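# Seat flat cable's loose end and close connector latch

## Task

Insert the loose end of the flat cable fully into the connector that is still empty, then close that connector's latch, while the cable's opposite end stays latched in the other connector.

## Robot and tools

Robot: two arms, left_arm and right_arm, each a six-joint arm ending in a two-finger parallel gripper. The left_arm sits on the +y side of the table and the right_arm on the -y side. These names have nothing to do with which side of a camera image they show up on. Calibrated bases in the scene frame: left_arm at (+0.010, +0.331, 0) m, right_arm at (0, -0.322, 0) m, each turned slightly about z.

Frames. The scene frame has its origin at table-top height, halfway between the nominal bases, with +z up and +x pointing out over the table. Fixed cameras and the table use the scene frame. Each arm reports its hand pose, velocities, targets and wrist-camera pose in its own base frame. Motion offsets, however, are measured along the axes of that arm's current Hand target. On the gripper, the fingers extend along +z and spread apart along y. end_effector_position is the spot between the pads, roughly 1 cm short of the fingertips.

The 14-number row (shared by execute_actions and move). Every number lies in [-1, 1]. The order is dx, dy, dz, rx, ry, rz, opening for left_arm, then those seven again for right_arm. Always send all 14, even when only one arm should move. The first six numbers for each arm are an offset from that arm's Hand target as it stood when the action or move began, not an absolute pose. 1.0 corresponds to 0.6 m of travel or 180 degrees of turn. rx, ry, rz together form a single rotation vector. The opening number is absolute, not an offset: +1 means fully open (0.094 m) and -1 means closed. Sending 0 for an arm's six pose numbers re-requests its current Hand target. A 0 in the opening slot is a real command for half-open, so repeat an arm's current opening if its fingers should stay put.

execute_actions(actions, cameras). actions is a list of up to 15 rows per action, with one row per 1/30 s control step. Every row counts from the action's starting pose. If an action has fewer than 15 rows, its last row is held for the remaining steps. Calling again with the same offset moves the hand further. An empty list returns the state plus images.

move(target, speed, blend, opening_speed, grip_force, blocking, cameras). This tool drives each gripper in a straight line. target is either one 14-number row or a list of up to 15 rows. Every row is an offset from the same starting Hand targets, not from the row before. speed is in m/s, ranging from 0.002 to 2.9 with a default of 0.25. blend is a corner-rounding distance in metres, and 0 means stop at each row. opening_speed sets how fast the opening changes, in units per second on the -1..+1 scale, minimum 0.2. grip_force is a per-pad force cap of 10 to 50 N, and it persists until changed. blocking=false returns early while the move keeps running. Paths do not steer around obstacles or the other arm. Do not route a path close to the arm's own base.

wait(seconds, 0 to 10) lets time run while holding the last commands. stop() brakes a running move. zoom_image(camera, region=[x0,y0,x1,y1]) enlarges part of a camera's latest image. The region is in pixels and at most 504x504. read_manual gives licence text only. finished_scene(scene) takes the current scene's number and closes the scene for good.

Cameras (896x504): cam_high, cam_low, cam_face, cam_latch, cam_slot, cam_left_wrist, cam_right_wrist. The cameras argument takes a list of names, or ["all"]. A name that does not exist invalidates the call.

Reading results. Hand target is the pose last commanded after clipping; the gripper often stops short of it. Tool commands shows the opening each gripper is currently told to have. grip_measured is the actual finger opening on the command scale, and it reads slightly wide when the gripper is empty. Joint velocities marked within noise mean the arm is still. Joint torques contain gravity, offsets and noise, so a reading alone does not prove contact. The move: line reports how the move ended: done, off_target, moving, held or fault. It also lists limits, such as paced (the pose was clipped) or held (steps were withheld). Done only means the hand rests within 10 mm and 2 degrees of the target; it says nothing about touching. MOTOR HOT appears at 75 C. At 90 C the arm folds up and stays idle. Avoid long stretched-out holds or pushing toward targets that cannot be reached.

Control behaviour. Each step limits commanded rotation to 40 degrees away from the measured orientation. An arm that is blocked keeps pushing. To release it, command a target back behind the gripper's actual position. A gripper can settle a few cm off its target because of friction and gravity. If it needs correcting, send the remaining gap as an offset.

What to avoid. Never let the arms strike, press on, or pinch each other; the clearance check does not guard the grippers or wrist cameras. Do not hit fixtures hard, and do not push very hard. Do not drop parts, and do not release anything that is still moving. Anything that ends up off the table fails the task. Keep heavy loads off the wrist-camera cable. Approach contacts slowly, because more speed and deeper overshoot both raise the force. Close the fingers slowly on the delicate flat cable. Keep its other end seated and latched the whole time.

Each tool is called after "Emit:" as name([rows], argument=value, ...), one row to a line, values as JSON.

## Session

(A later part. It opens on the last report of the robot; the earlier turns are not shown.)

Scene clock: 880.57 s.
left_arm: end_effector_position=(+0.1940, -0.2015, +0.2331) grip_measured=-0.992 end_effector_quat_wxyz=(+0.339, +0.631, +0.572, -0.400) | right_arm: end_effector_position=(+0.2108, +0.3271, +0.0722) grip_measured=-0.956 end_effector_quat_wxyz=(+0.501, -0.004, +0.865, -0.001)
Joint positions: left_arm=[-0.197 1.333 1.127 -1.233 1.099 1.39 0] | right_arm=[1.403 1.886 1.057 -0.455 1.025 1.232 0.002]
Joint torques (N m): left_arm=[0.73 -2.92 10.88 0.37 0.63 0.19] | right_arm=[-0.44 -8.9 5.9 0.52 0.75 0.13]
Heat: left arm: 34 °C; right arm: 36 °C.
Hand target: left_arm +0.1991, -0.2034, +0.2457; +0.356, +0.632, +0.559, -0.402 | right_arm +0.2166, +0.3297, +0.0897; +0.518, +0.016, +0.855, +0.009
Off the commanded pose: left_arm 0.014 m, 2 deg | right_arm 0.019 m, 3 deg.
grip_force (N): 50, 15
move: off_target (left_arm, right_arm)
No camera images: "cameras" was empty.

Emit:
move(target=[0,0,0,0,0,0,-1, 0.0207,-0.0007,0.0108,0,0,0,-0.958], speed=0.03, cameras=["cam_latch","cam_slot"])

Emit:
zoom_image(camera="cam_slot", region=[380, 240, 540, 390])

Emit:
zoom_image(camera="cam_latch", region=[300, 135, 372, 195])

Scene clock: 884.03 s.
left_arm: end_effector_position=(+0.1940, -0.2015, +0.2331) grip_measured=-0.992 end_effector_quat_wxyz=(+0.339, +0.631, +0.572, -0.400) | right_arm: end_effector_position=(+0.2112, +0.3296, +0.0729) grip_measured=-0.956 end_effector_quat_wxyz=(+0.502, +0.001, +0.865, +0.006)
Joint positions: left_arm=[-0.197 1.333 1.127 -1.233 1.099 1.39 0] | right_arm=[1.403 1.886 1.057 -0.439 1.025 1.234 0.002]
Joint torques (N m): left_arm=[0.77 -2.85 11.02 0.35 0.59 0.2] | right_arm=[-0.42 -6.69 4.11 0.86 0.75 0.13]
Heat: left arm: 34 °C; right arm: 36 °C.
Hand target: left_arm +0.1991, -0.2034, +0.2457; +0.356, +0.632, +0.559, -0.402 | right_arm +0.2166, +0.3297, +0.0757; +0.518, +0.016, +0.855, +0.009
Off the commanded pose: left_arm 0.014 m, 2 deg | right_arm 0.006 m, 3 deg.
grip_force (N): 50, 15
move: off_target (left_arm, right_arm)
Images, in order (width x height): cam_latch 896x504, cam_slot 896x504.

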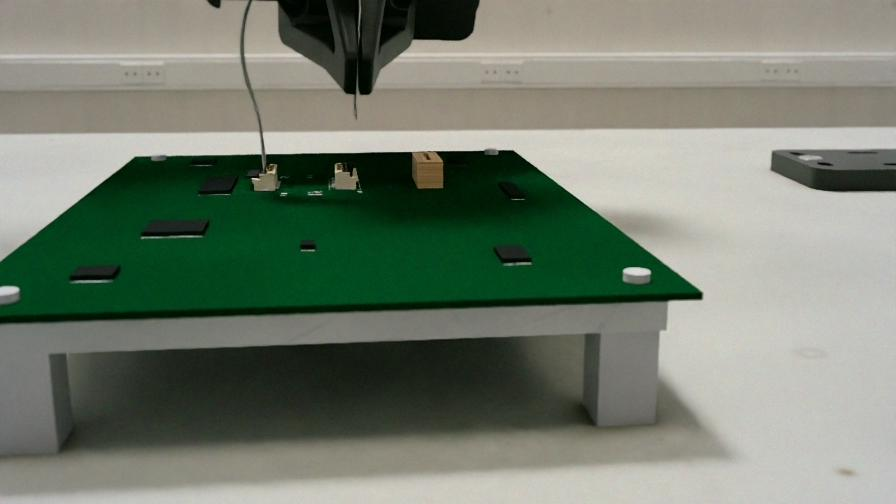

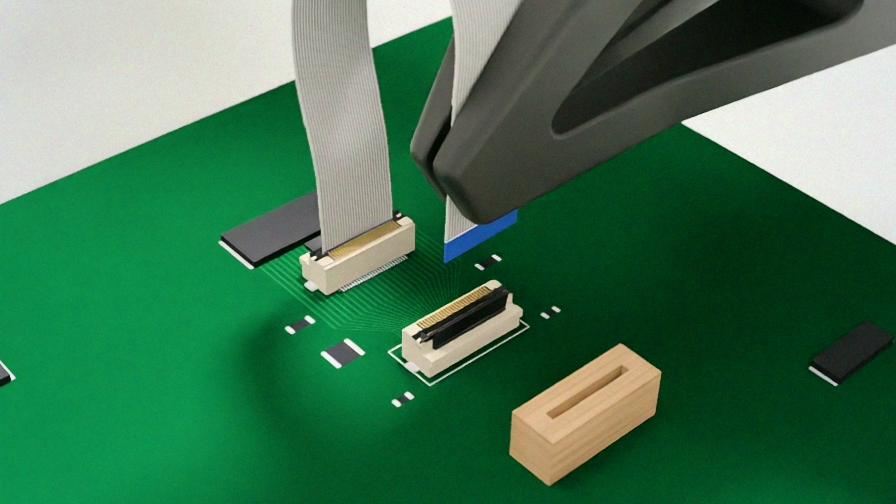

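Scaled by 3.150 from the camera's 896x504 image, which has a finer 1280x720 frame.

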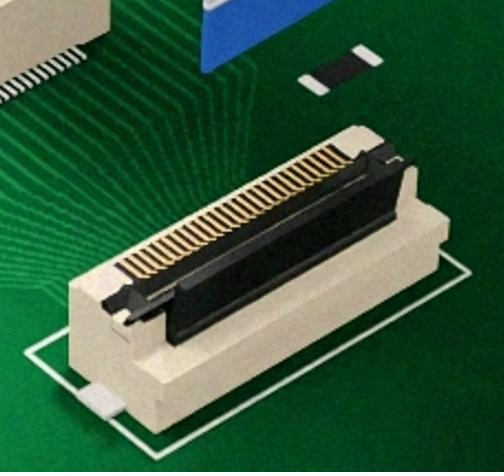

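Scaled by 7.000 from the camera's 896x504 image, which has a finer 1280x720 frame.

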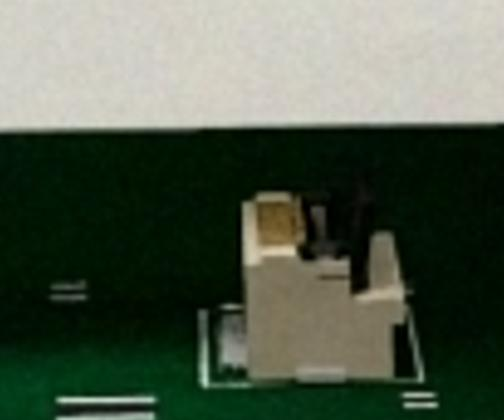

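Emit:
zoom_image(camera="cam_slot", region=[430, 200, 530, 270])

Emit:
zoom_image(camera="cam_slot", region=[405, 275, 505, 345])

Emit:
zoom_image(camera="cam_latch", region=[337, 90, 373, 125])

Scaled by 5.040 from the camera's 896x504 image, which has a finer 1280x720 frame.

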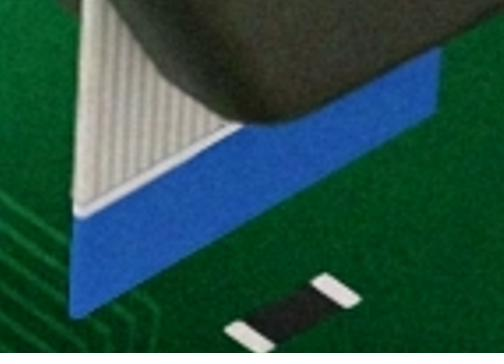

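Scaled by 5.040 from the camera's 896x504 image, which has a finer 1280x720 frame.

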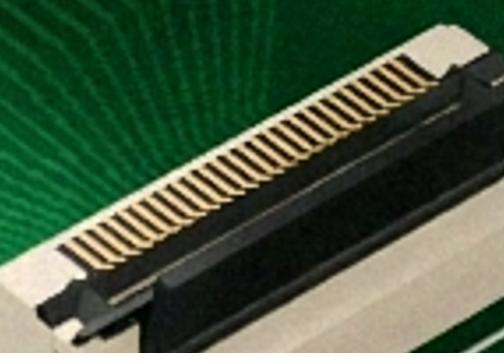

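Scaled by 14.000 from the camera's 896x504 image, which has a finer 1280x720 frame.

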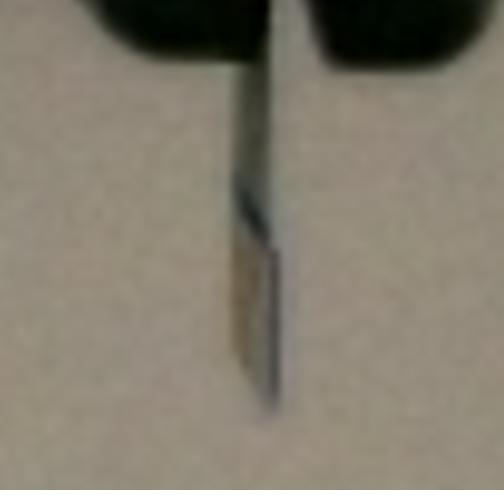

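Emit:
move(target=[0,0,0,0,0,0,-1, 0.0212,-0.0129,0.0104,0.0088,-0.0003,-0.0013,-0.958], speed=0.03, cameras=["cam_latch","cam_slot"])

Emit:
zoom_image(camera="cam_slot", region=[380, 240, 540, 390])

Emit:
zoom_image(camera="cam_latch", region=[300, 135, 372, 195])

Emit:
zoom_image(camera="cam_latch", region=[330, 145, 366, 175])

Scene clock: 897.40 s.
left_arm: end_effector_position=(+0.1940, -0.2015, +0.2331) grip_measured=-0.992 end_effector_quat_wxyz=(+0.339, +0.631, +0.572, -0.400) | right_arm: end_effector_position=(+0.2111, +0.3246, +0.0600) grip_measured=-0.956 end_effector_quat_wxyz=(+0.502, +0.009, +0.865, -0.003)
Joint positions: left_arm=[-0.197 1.333 1.127 -1.233 1.099 1.39 0] | right_arm=[1.403 1.921 1.047 -0.438 1.033 1.276 0.002]
Joint torques (N m): left_arm=[0.69 -2.95 10.97 0.37 0.63 0.16] | right_arm=[-0.42 -6.75 3.54 0.75 0.77 0.15]
Heat: left arm: 34 °C; right arm: 36 °C.
Hand target: left_arm +0.1991, -0.2034, +0.2457; +0.356, +0.632, +0.559, -0.402 | right_arm +0.2161, +0.3225, +0.0615; +0.518, +0.021, +0.855, -0.004
Off the commanded pose: left_arm 0.014 m, 2 deg | right_arm 0.006 m, 3 deg.
grip_force (N): 50, 15
move: off_target (left_arm, right_arm)
Images, in order (width x height): cam_latch 896x504, cam_slot 896x504.

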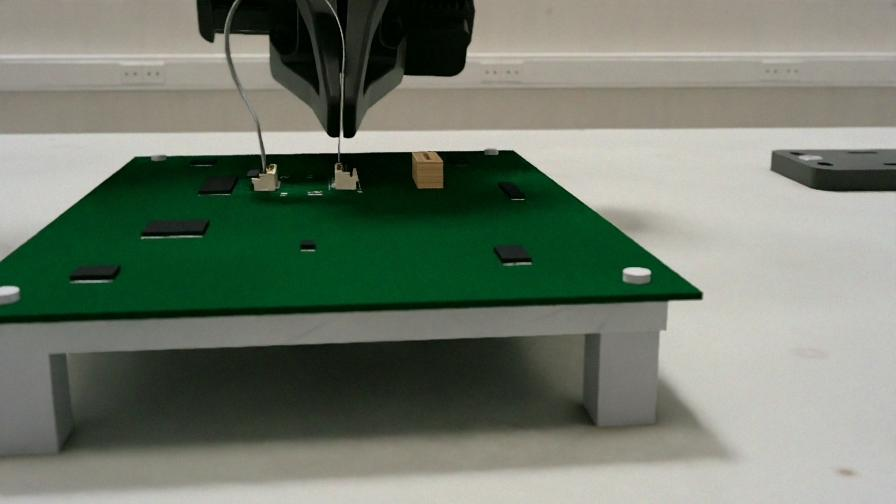

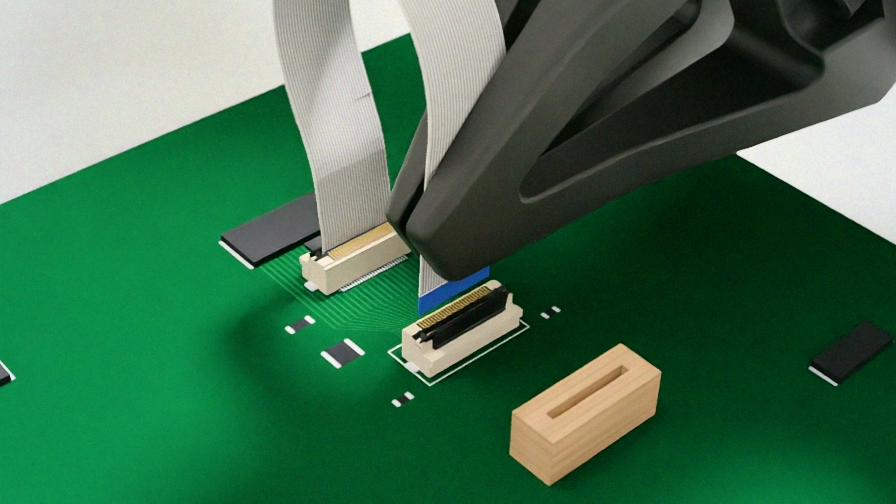

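Scaled by 3.150 from the camera's 896x504 image, which has a finer 1280x720 frame.

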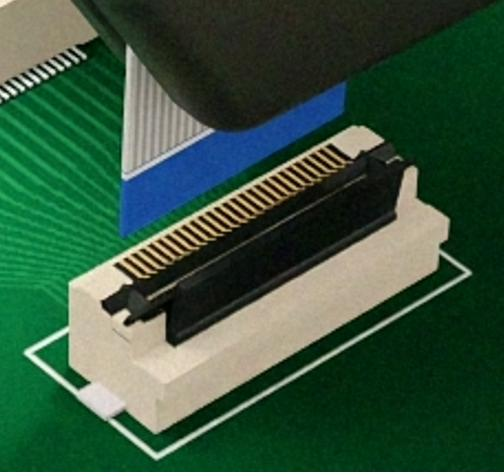

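Scaled by 7.000 from the camera's 896x504 image, which has a finer 1280x720 frame.

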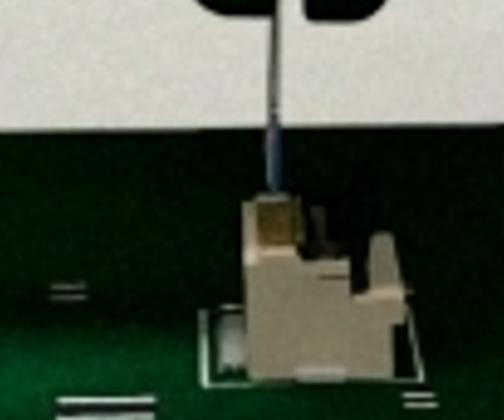

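Scaled by 14.000 from the camera's 896x504 image, which has a finer 1280x720 frame.

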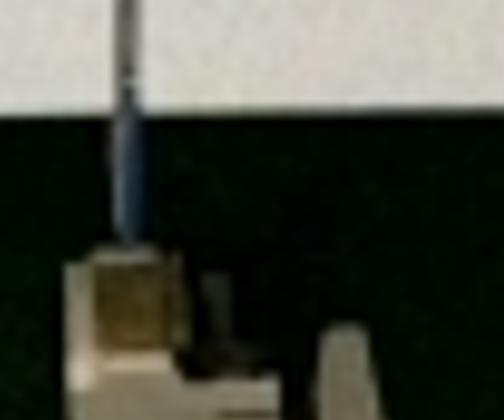

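Emit:
zoom_image(camera="cam_slot", region=[405, 255, 505, 345])

Scaled by 5.040 from the camera's 896x504 image, which has a finer 1280x720 frame.

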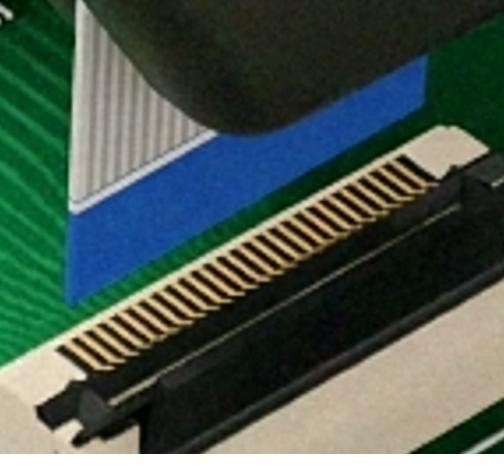

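Emit:
move([
  [0,0,0,0,0,0,-1, -0.0016,0.0094,-0.0013,-0.0055,-0.0008,0.0133,-0.958],
  [0,0,0,0,0,0,-1, 0.0018,0.0091,0.0005,-0.0036,-0.0005,0.0087,-0.958],
], speed=0.02, cameras=["cam_latch","cam_slot"])

Emit:
zoom_image(camera="cam_slot", region=[380, 240, 540, 390])

Emit:
zoom_image(camera="cam_latch", region=[300, 135, 372, 195])

Emit:
zoom_image(camera="cam_latch", region=[330, 150, 366, 180])

Scene clock: 906.17 s.
left_arm: end_effector_position=(+0.1940, -0.2015, +0.2331) grip_measured=-0.992 end_effector_quat_wxyz=(+0.339, +0.631, +0.572, -0.400) | right_arm: end_effector_position=(+0.2117, +0.3280, +0.0578) grip_measured=-0.956 end_effector_quat_wxyz=(+0.503, +0.020, +0.864, +0.008)
Joint positions: left_arm=[-0.197 1.333 1.127 -1.233 1.099 1.39 0] | right_arm=[1.403 1.931 1.047 -0.412 1.033 1.292 0.002]
Joint torques (N m): left_arm=[0.69 -2.95 10.92 0.34 0.66 0.16] | right_arm=[-0.23 -6.76 4.07 0.74 0.76 0.09]
Heat: left arm: 34 °C; right arm: 36 °C.
Hand target: left_arm +0.1991, -0.2034, +0.2457; +0.356, +0.632, +0.559, -0.402 | right_arm +0.2161, +0.3280, +0.0604; +0.519, +0.030, +0.854, +0.008
Off the commanded pose: left_arm 0.014 m, 2 deg | right_arm 0.005 m, 2 deg.
grip_force (N): 50, 15
move: off_target (left_arm)
Images, in order (width x height): cam_latch 896x504, cam_slot 896x504.

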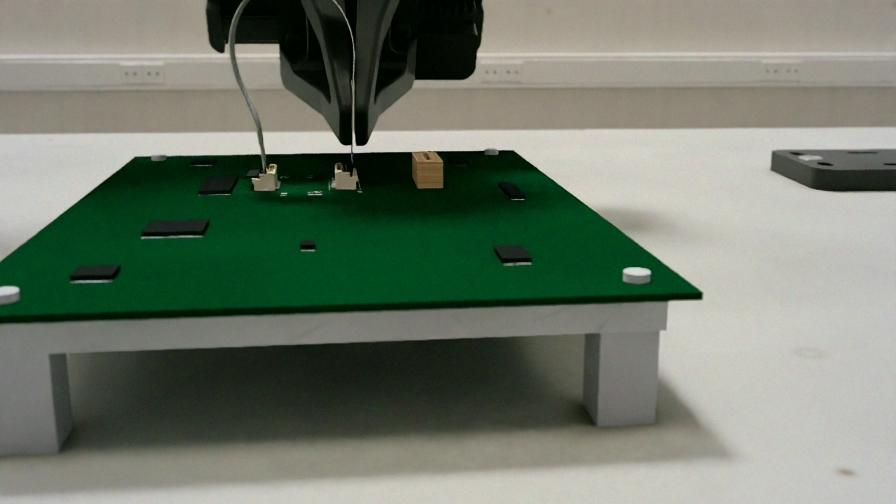

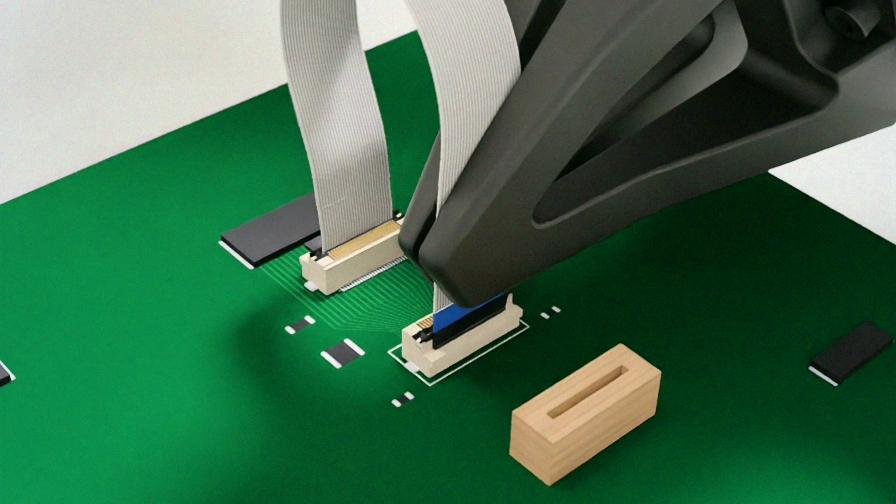

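Scaled by 3.150 from the camera's 896x504 image, which has a finer 1280x720 frame.

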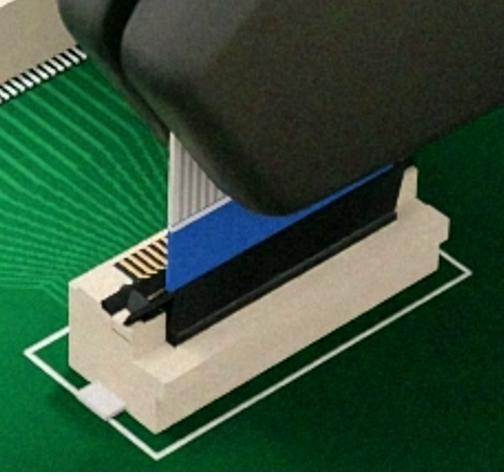

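Scaled by 7.000 from the camera's 896x504 image, which has a finer 1280x720 frame.

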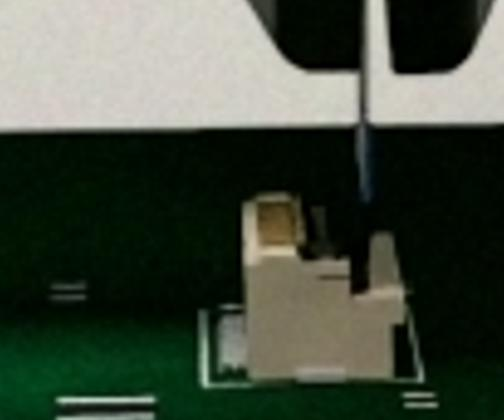

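Scaled by 14.000 from the camera's 896x504 image, which has a finer 1280x720 frame.

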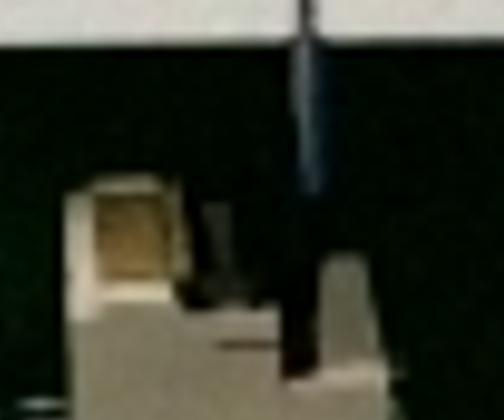

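Emit:
move(target=[0,0,0,0,0,0,-1,-0.0231,-0.0055,-0.0117,-0.0042,-0.0006,0.0102,-0.958], speed=0.03, cameras=["cam_latch","cam_slot"])

Emit:
zoom_image(camera="cam_latch", region=[300, 135, 372, 195])

Emit:
zoom_image(camera="cam_slot", region=[380, 240, 540, 390])

Scene clock: 920.50 s.
left_arm: end_effector_position=(+0.1940, -0.2015, +0.2331) grip_measured=-0.992 end_effector_quat_wxyz=(+0.339, +0.631, +0.572, -0.400) | right_arm: end_effector_position=(+0.2113, +0.3258, +0.0585) grip_measured=-0.956 end_effector_quat_wxyz=(+0.503, +0.020, +0.864, +0.008)
Joint positions: left_arm=[-0.197 1.333 1.127 -1.233 1.099 1.39 0] | right_arm=[1.403 1.922 1.038 -0.412 1.033 1.292 0.002]
Joint torques (N m): left_arm=[0.59 -2.99 10.88 0.35 0.58 0.17] | right_arm=[-0.44 -10.47 3.48 0.64 0.74 0.13]
Heat: left arm: 34 °C; right arm: 35 °C.
Hand target: left_arm +0.1991, -0.2034, +0.2457; +0.356, +0.632, +0.559, -0.402 | right_arm +0.2161, +0.3239, +0.0758; +0.520, +0.040, +0.853, +0.022
Off the commanded pose: left_arm 0.014 m, 2 deg | right_arm 0.018 m, 4 deg.
grip_force (N): 50, 15
move: off_target (left_arm, right_arm)
Images, in order (width x height): cam_latch 896x504, cam_slot 896x504.

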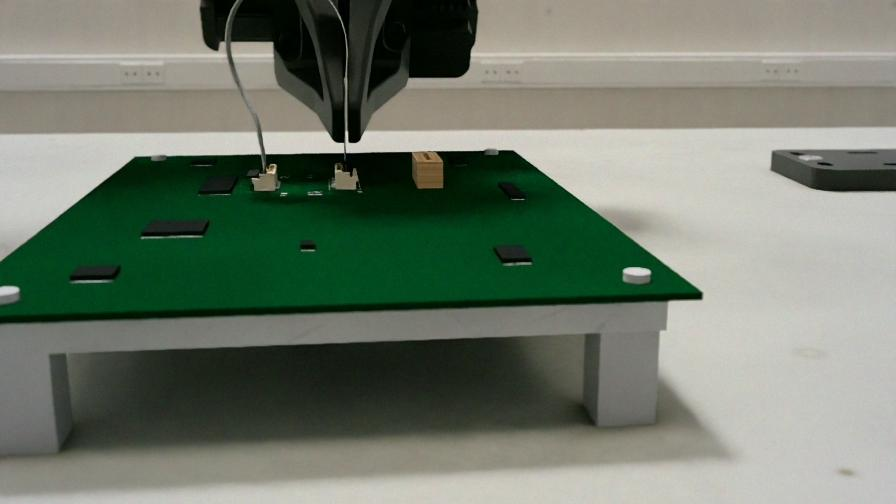

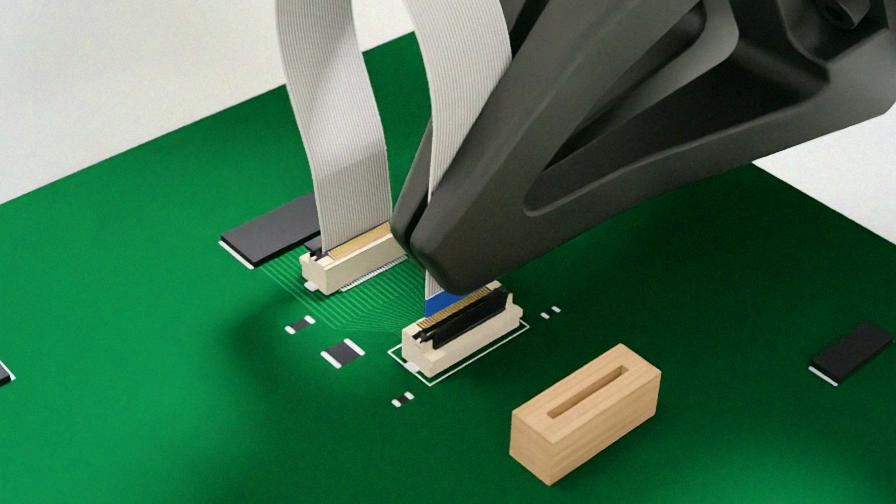

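Scaled by 7.000 from the camera's 896x504 image, which has a finer 1280x720 frame.

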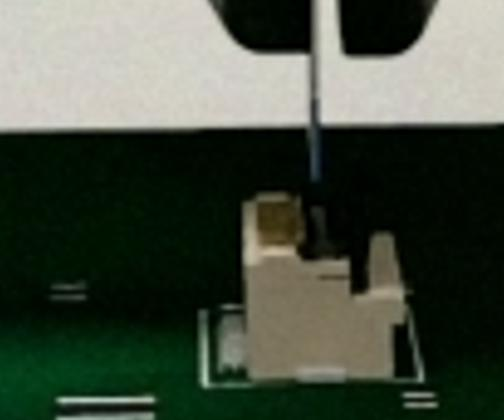

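Scaled by 3.150 from the camera's 896x504 image, which has a finer 1280x720 frame.

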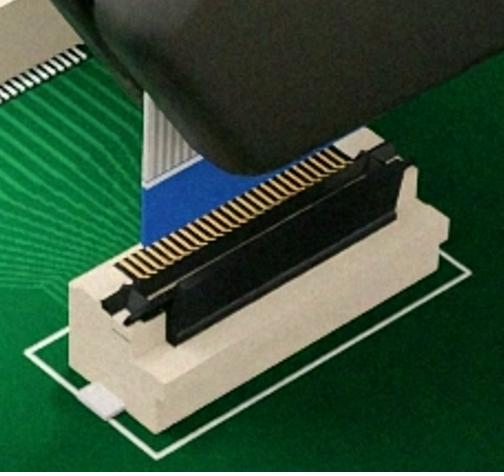

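Emit:
move(target=[0,0,0,0,0,0,-1,0.0251,0.0096,0.0049,0.0004,0,-0.001,-0.958], speed=0.02, cameras=["cam_latch","cam_slot"])

Emit:
zoom_image(camera="cam_latch", region=[300, 135, 372, 195])

Emit:
zoom_image(camera="cam_slot", region=[380, 240, 540, 390])

Scene clock: 928.93 s.
left_arm: end_effector_position=(+0.1940, -0.2015, +0.2331) grip_measured=-0.992 end_effector_quat_wxyz=(+0.339, +0.631, +0.572, -0.400) | right_arm: end_effector_position=(+0.2103, +0.3261, +0.0565) grip_measured=-0.956 end_effector_quat_wxyz=(+0.503, +0.029, +0.864, +0.013)
Joint positions: left_arm=[-0.197 1.333 1.127 -1.233 1.099 1.39 0] | right_arm=[1.406 1.929 1.038 -0.412 1.034 1.321 0.002]
Joint torques (N m): left_arm=[0.75 -3.1 10.91 0.37 0.56 0.18] | right_arm=[0.62 -6.74 4.79 0.74 0.77 0.14]
Heat: left arm: 34 °C; right arm: 37 °C.
Hand target: left_arm +0.1991, -0.2034, +0.2457; +0.356, +0.632, +0.559, -0.402 | right_arm +0.2121, +0.3311, +0.0617; +0.520, +0.039, +0.853, +0.021
Off the commanded pose: left_arm 0.014 m, 2 deg | right_arm 0.007 m, 3 deg.
grip_force (N): 50, 15
move: off_target (left_arm, right_arm)
Images, in order (width x height): cam_latch 896x504, cam_slot 896x504.

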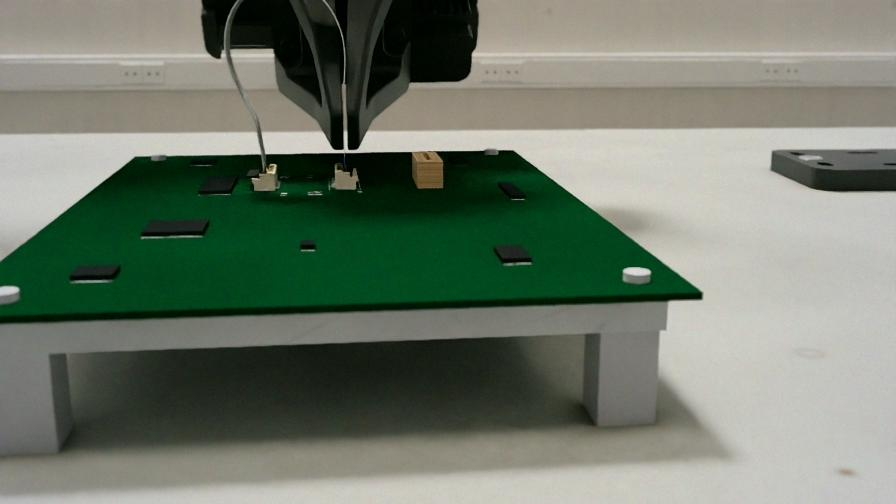

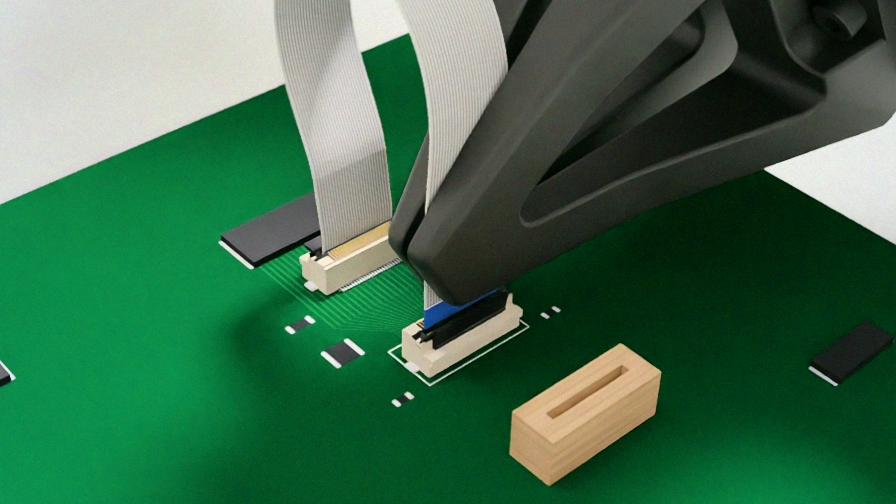

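Scaled by 7.000 from the camera's 896x504 image, which has a finer 1280x720 frame.

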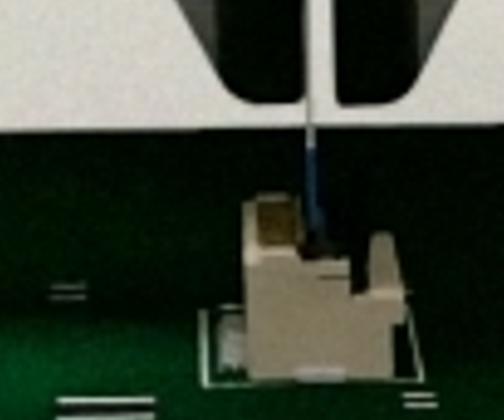

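Scaled by 3.150 from the camera's 896x504 image, which has a finer 1280x720 frame.

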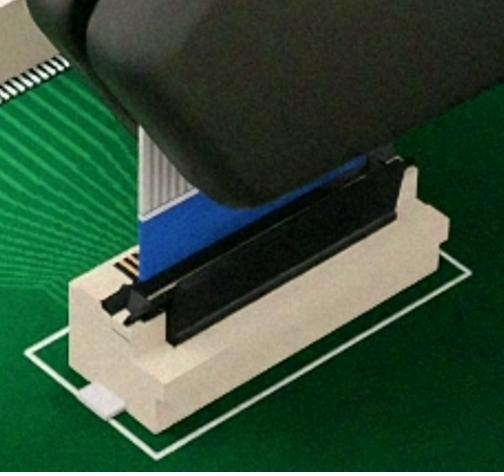

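Emit:
wait(seconds=0.1, cameras=["cam_slot","cam_face","cam_latch"])

Emit:
zoom_image(camera="cam_slot", region=[400, 280, 530, 375])

Emit:
zoom_image(camera="cam_face", region=[430, 170, 530, 260])

Emit:
zoom_image(camera="cam_latch", region=[330, 155, 366, 185])

Scene clock: 935.10 s.
left_arm: end_effector_position=(+0.1940, -0.2015, +0.2331) grip_measured=-0.992 end_effector_quat_wxyz=(+0.339, +0.631, +0.572, -0.400) | right_arm: end_effector_position=(+0.2103, +0.3261, +0.0565) grip_measured=-0.956 end_effector_quat_wxyz=(+0.503, +0.029, +0.864, +0.013)
Joint positions: left_arm=[-0.197 1.333 1.127 -1.233 1.099 1.39 0] | right_arm=[1.406 1.929 1.038 -0.412 1.034 1.321 0.002]
Joint torques (N m): left_arm=[0.8 -2.96 10.95 0.38 0.64 0.16] | right_arm=[0.62 -6.74 4.82 0.74 0.77 0.13]
Heat: left arm: 34 °C; right arm: 36 °C.
Hand target: left_arm +0.1991, -0.2034, +0.2457; +0.356, +0.632, +0.559, -0.402 | right_arm +0.2121, +0.3311, +0.0617; +0.520, +0.039, +0.853, +0.021
Tool commands: left_gripper/opening=-1.0 right_gripper/opening=-0.958
Off the commanded pose: left_arm 0.014 m, 2 deg | right_arm 0.007 m, 3 deg.
grip_force (N): 50, 15
wait: 0.10 s; at rest from the start
Images, in order (width x height): cam_face 896x504, cam_latch 896x504, cam_slot 896x504.

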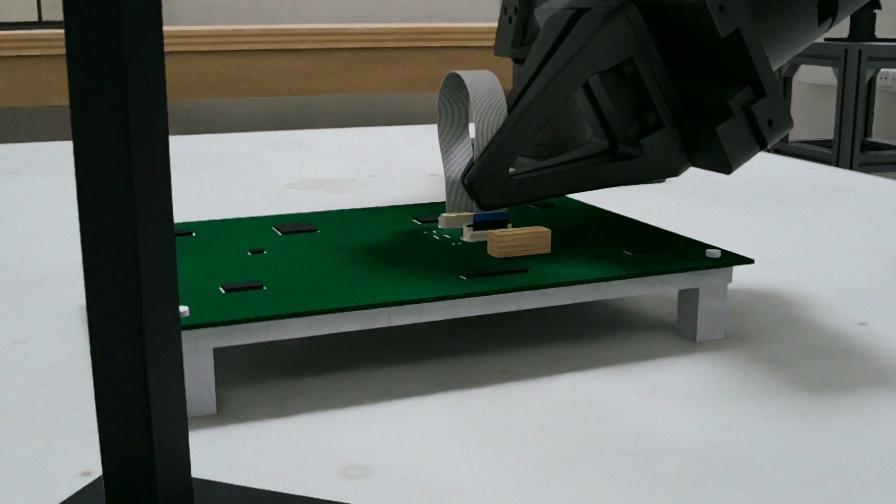

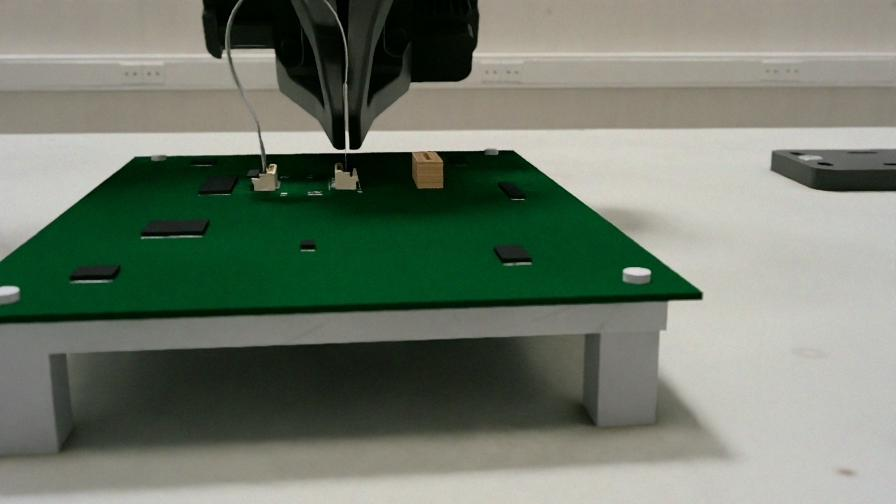

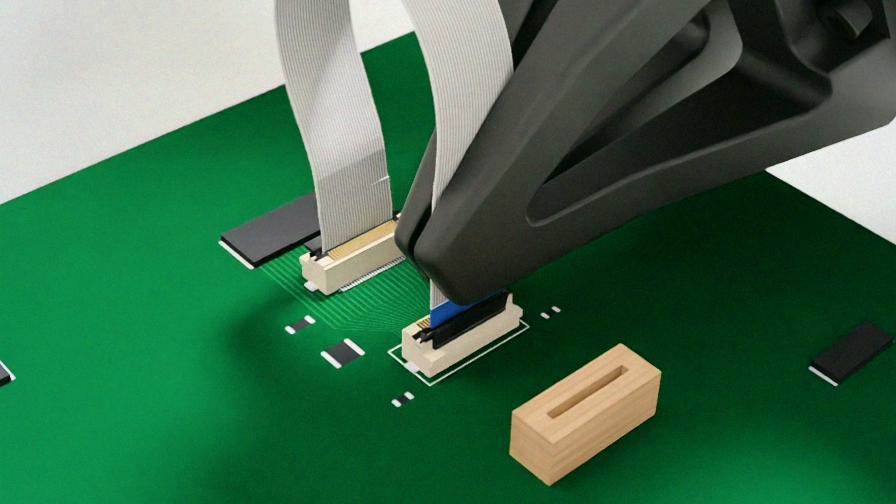

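Scaled by 3.877 from the camera's 896x504 image, which has a finer 1280x720 frame.

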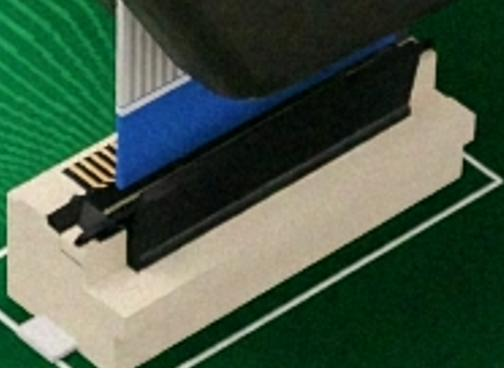

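Scaled by 5.040 from the camera's 896x504 image, which has a finer 1280x720 frame.

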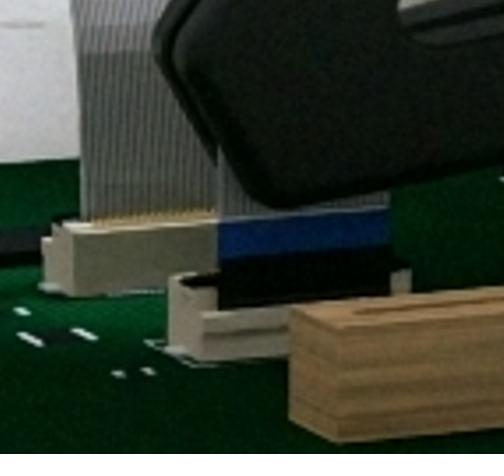

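Scaled by 14.000 from the camera's 896x504 image, which has a finer 1280x720 frame.

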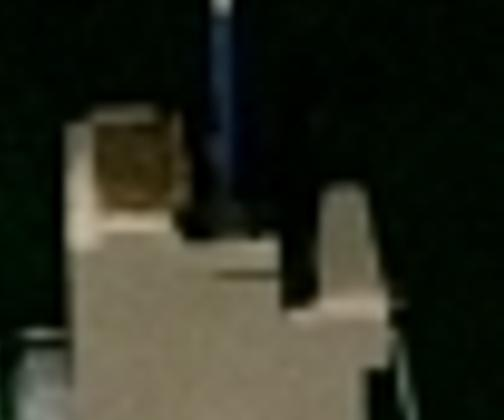

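Emit:
move(target=[0,0,0,0,0,0,-1,-0.0034,0.0032,0.0085,-0.0017,-0.0002,0.0041,-0.958], speed=0.02)

Emit:
wait(seconds=0.3, cameras=["cam_slot","cam_face","cam_latch"])

Emit:
zoom_image(camera="cam_slot", region=[400, 280, 530, 375])

Emit:
zoom_image(camera="cam_face", region=[430, 170, 530, 260])

Emit:
zoom_image(camera="cam_latch", region=[330, 155, 366, 185])

Scene clock: 955.03 s.
left_arm: end_effector_position=(+0.1940, -0.2015, +0.2331) grip_measured=-0.992 end_effector_quat_wxyz=(+0.339, +0.631, +0.572, -0.400) | right_arm: end_effector_position=(+0.2112, +0.3314, +0.0580) grip_measured=-0.956 end_effector_quat_wxyz=(+0.505, +0.032, +0.862, +0.024)
Joint positions: left_arm=[-0.197 1.333 1.127 -1.233 1.099 1.39 0] | right_arm=[1.406 1.929 1.038 -0.377 1.034 1.306 0.002]
Joint torques (N m): left_arm=[0.79 -2.8 10.88 0.37 0.59 0.17] | right_arm=[-0.73 -6.69 4.45 0.84 0.73 0.02]
Heat: left arm: 34 °C; right arm: 35 °C.
Hand target: left_arm +0.1991, -0.2034, +0.2457; +0.356, +0.632, +0.559, -0.402 | right_arm +0.2177, +0.3327, +0.0613; +0.520, +0.044, +0.852, +0.026
Off the commanded pose: left_arm 0.014 m, 2 deg | right_arm 0.007 m, 2 deg.
grip_force (N): 50, 15
move: off_target (left_arm)

Scene clock: 955.33 s.
left_arm: end_effector_position=(+0.1940, -0.2015, +0.2331) grip_measured=-0.992 end_effector_quat_wxyz=(+0.339, +0.631, +0.572, -0.400) | right_arm: end_effector_position=(+0.2112, +0.3315, +0.0581) grip_measured=-0.956 end_effector_quat_wxyz=(+0.505, +0.032, +0.862, +0.024)
Joint positions: left_arm=[-0.197 1.333 1.127 -1.233 1.099 1.39 0] | right_arm=[1.406 1.929 1.038 -0.377 1.034 1.306 0.002]
Joint torques (N m): left_arm=[0.72 -2.95 10.95 0.38 0.58 0.17] | right_arm=[-0.75 -6.69 4.42 0.84 0.73 0.03]
Heat: left arm: 34 °C; right arm: 35 °C.
Hand target: left_arm +0.1991, -0.2034, +0.2457; +0.356, +0.632, +0.559, -0.402 | right_arm +0.2177, +0.3327, +0.0613; +0.520, +0.043, +0.852, +0.026
Tool commands: left_gripper/opening=-1.0 right_gripper/opening=-0.958
Off the commanded pose: left_arm 0.014 m, 2 deg | right_arm 0.007 m, 2 deg.
grip_force (N): 50, 15
wait: 0.30 s; at rest by 0.17 s
Images, in order (width x height): cam_face 896x504, cam_latch 896x504, cam_slot 896x504.

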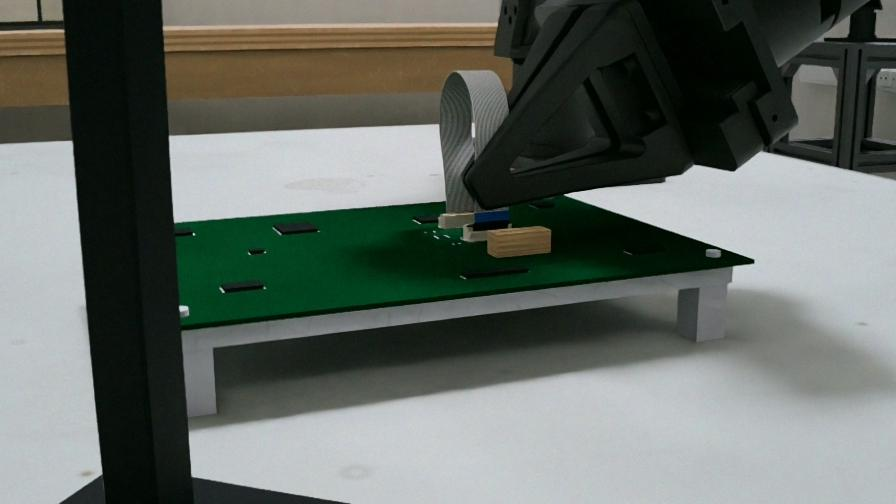

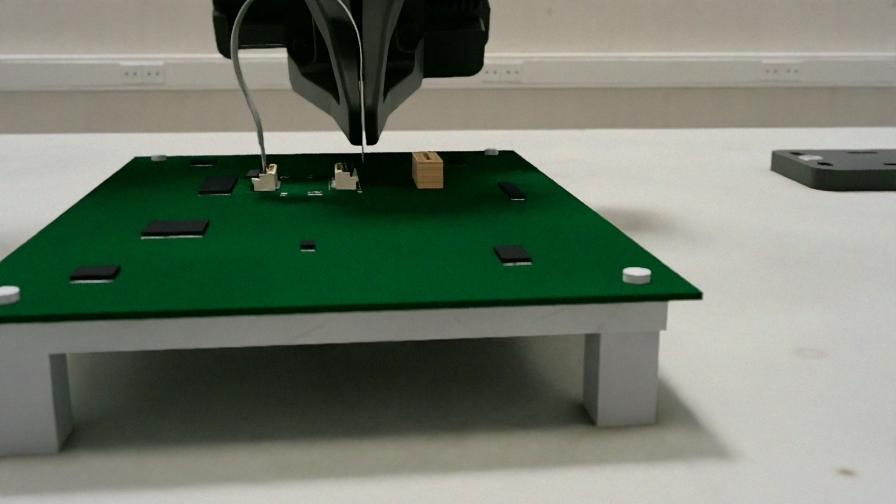

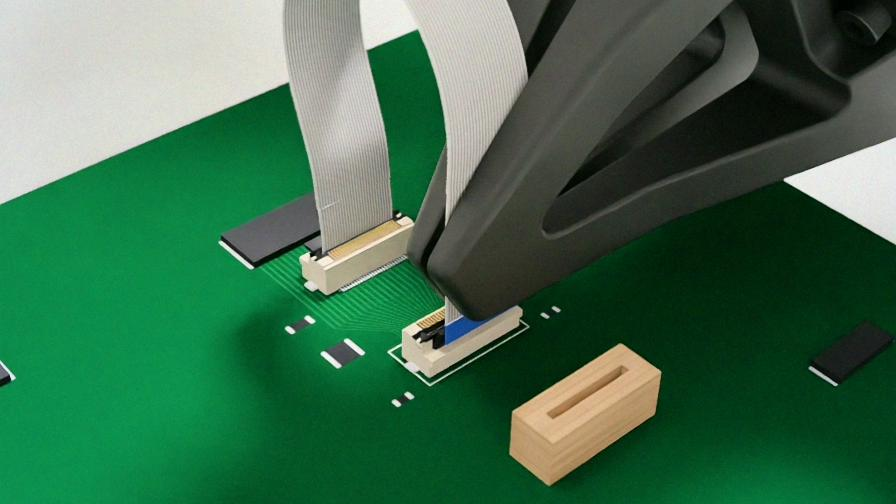

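Scaled by 3.877 from the camera's 896x504 image, which has a finer 1280x720 frame.

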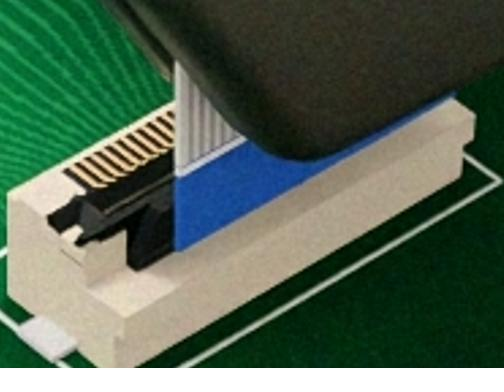

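Scaled by 5.040 from the camera's 896x504 image, which has a finer 1280x720 frame.

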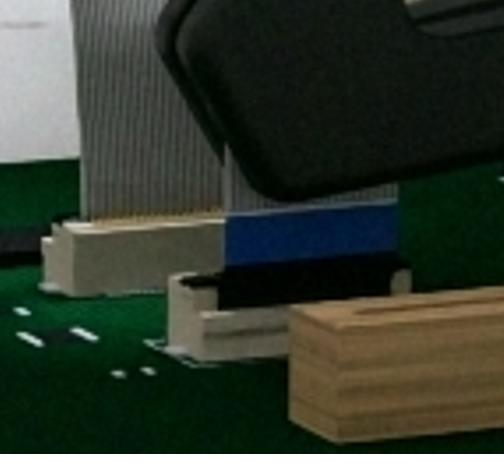

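Scaled by 14.000 from the camera's 896x504 image, which has a finer 1280x720 frame.

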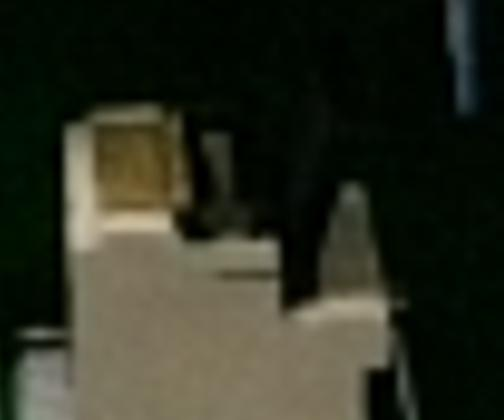

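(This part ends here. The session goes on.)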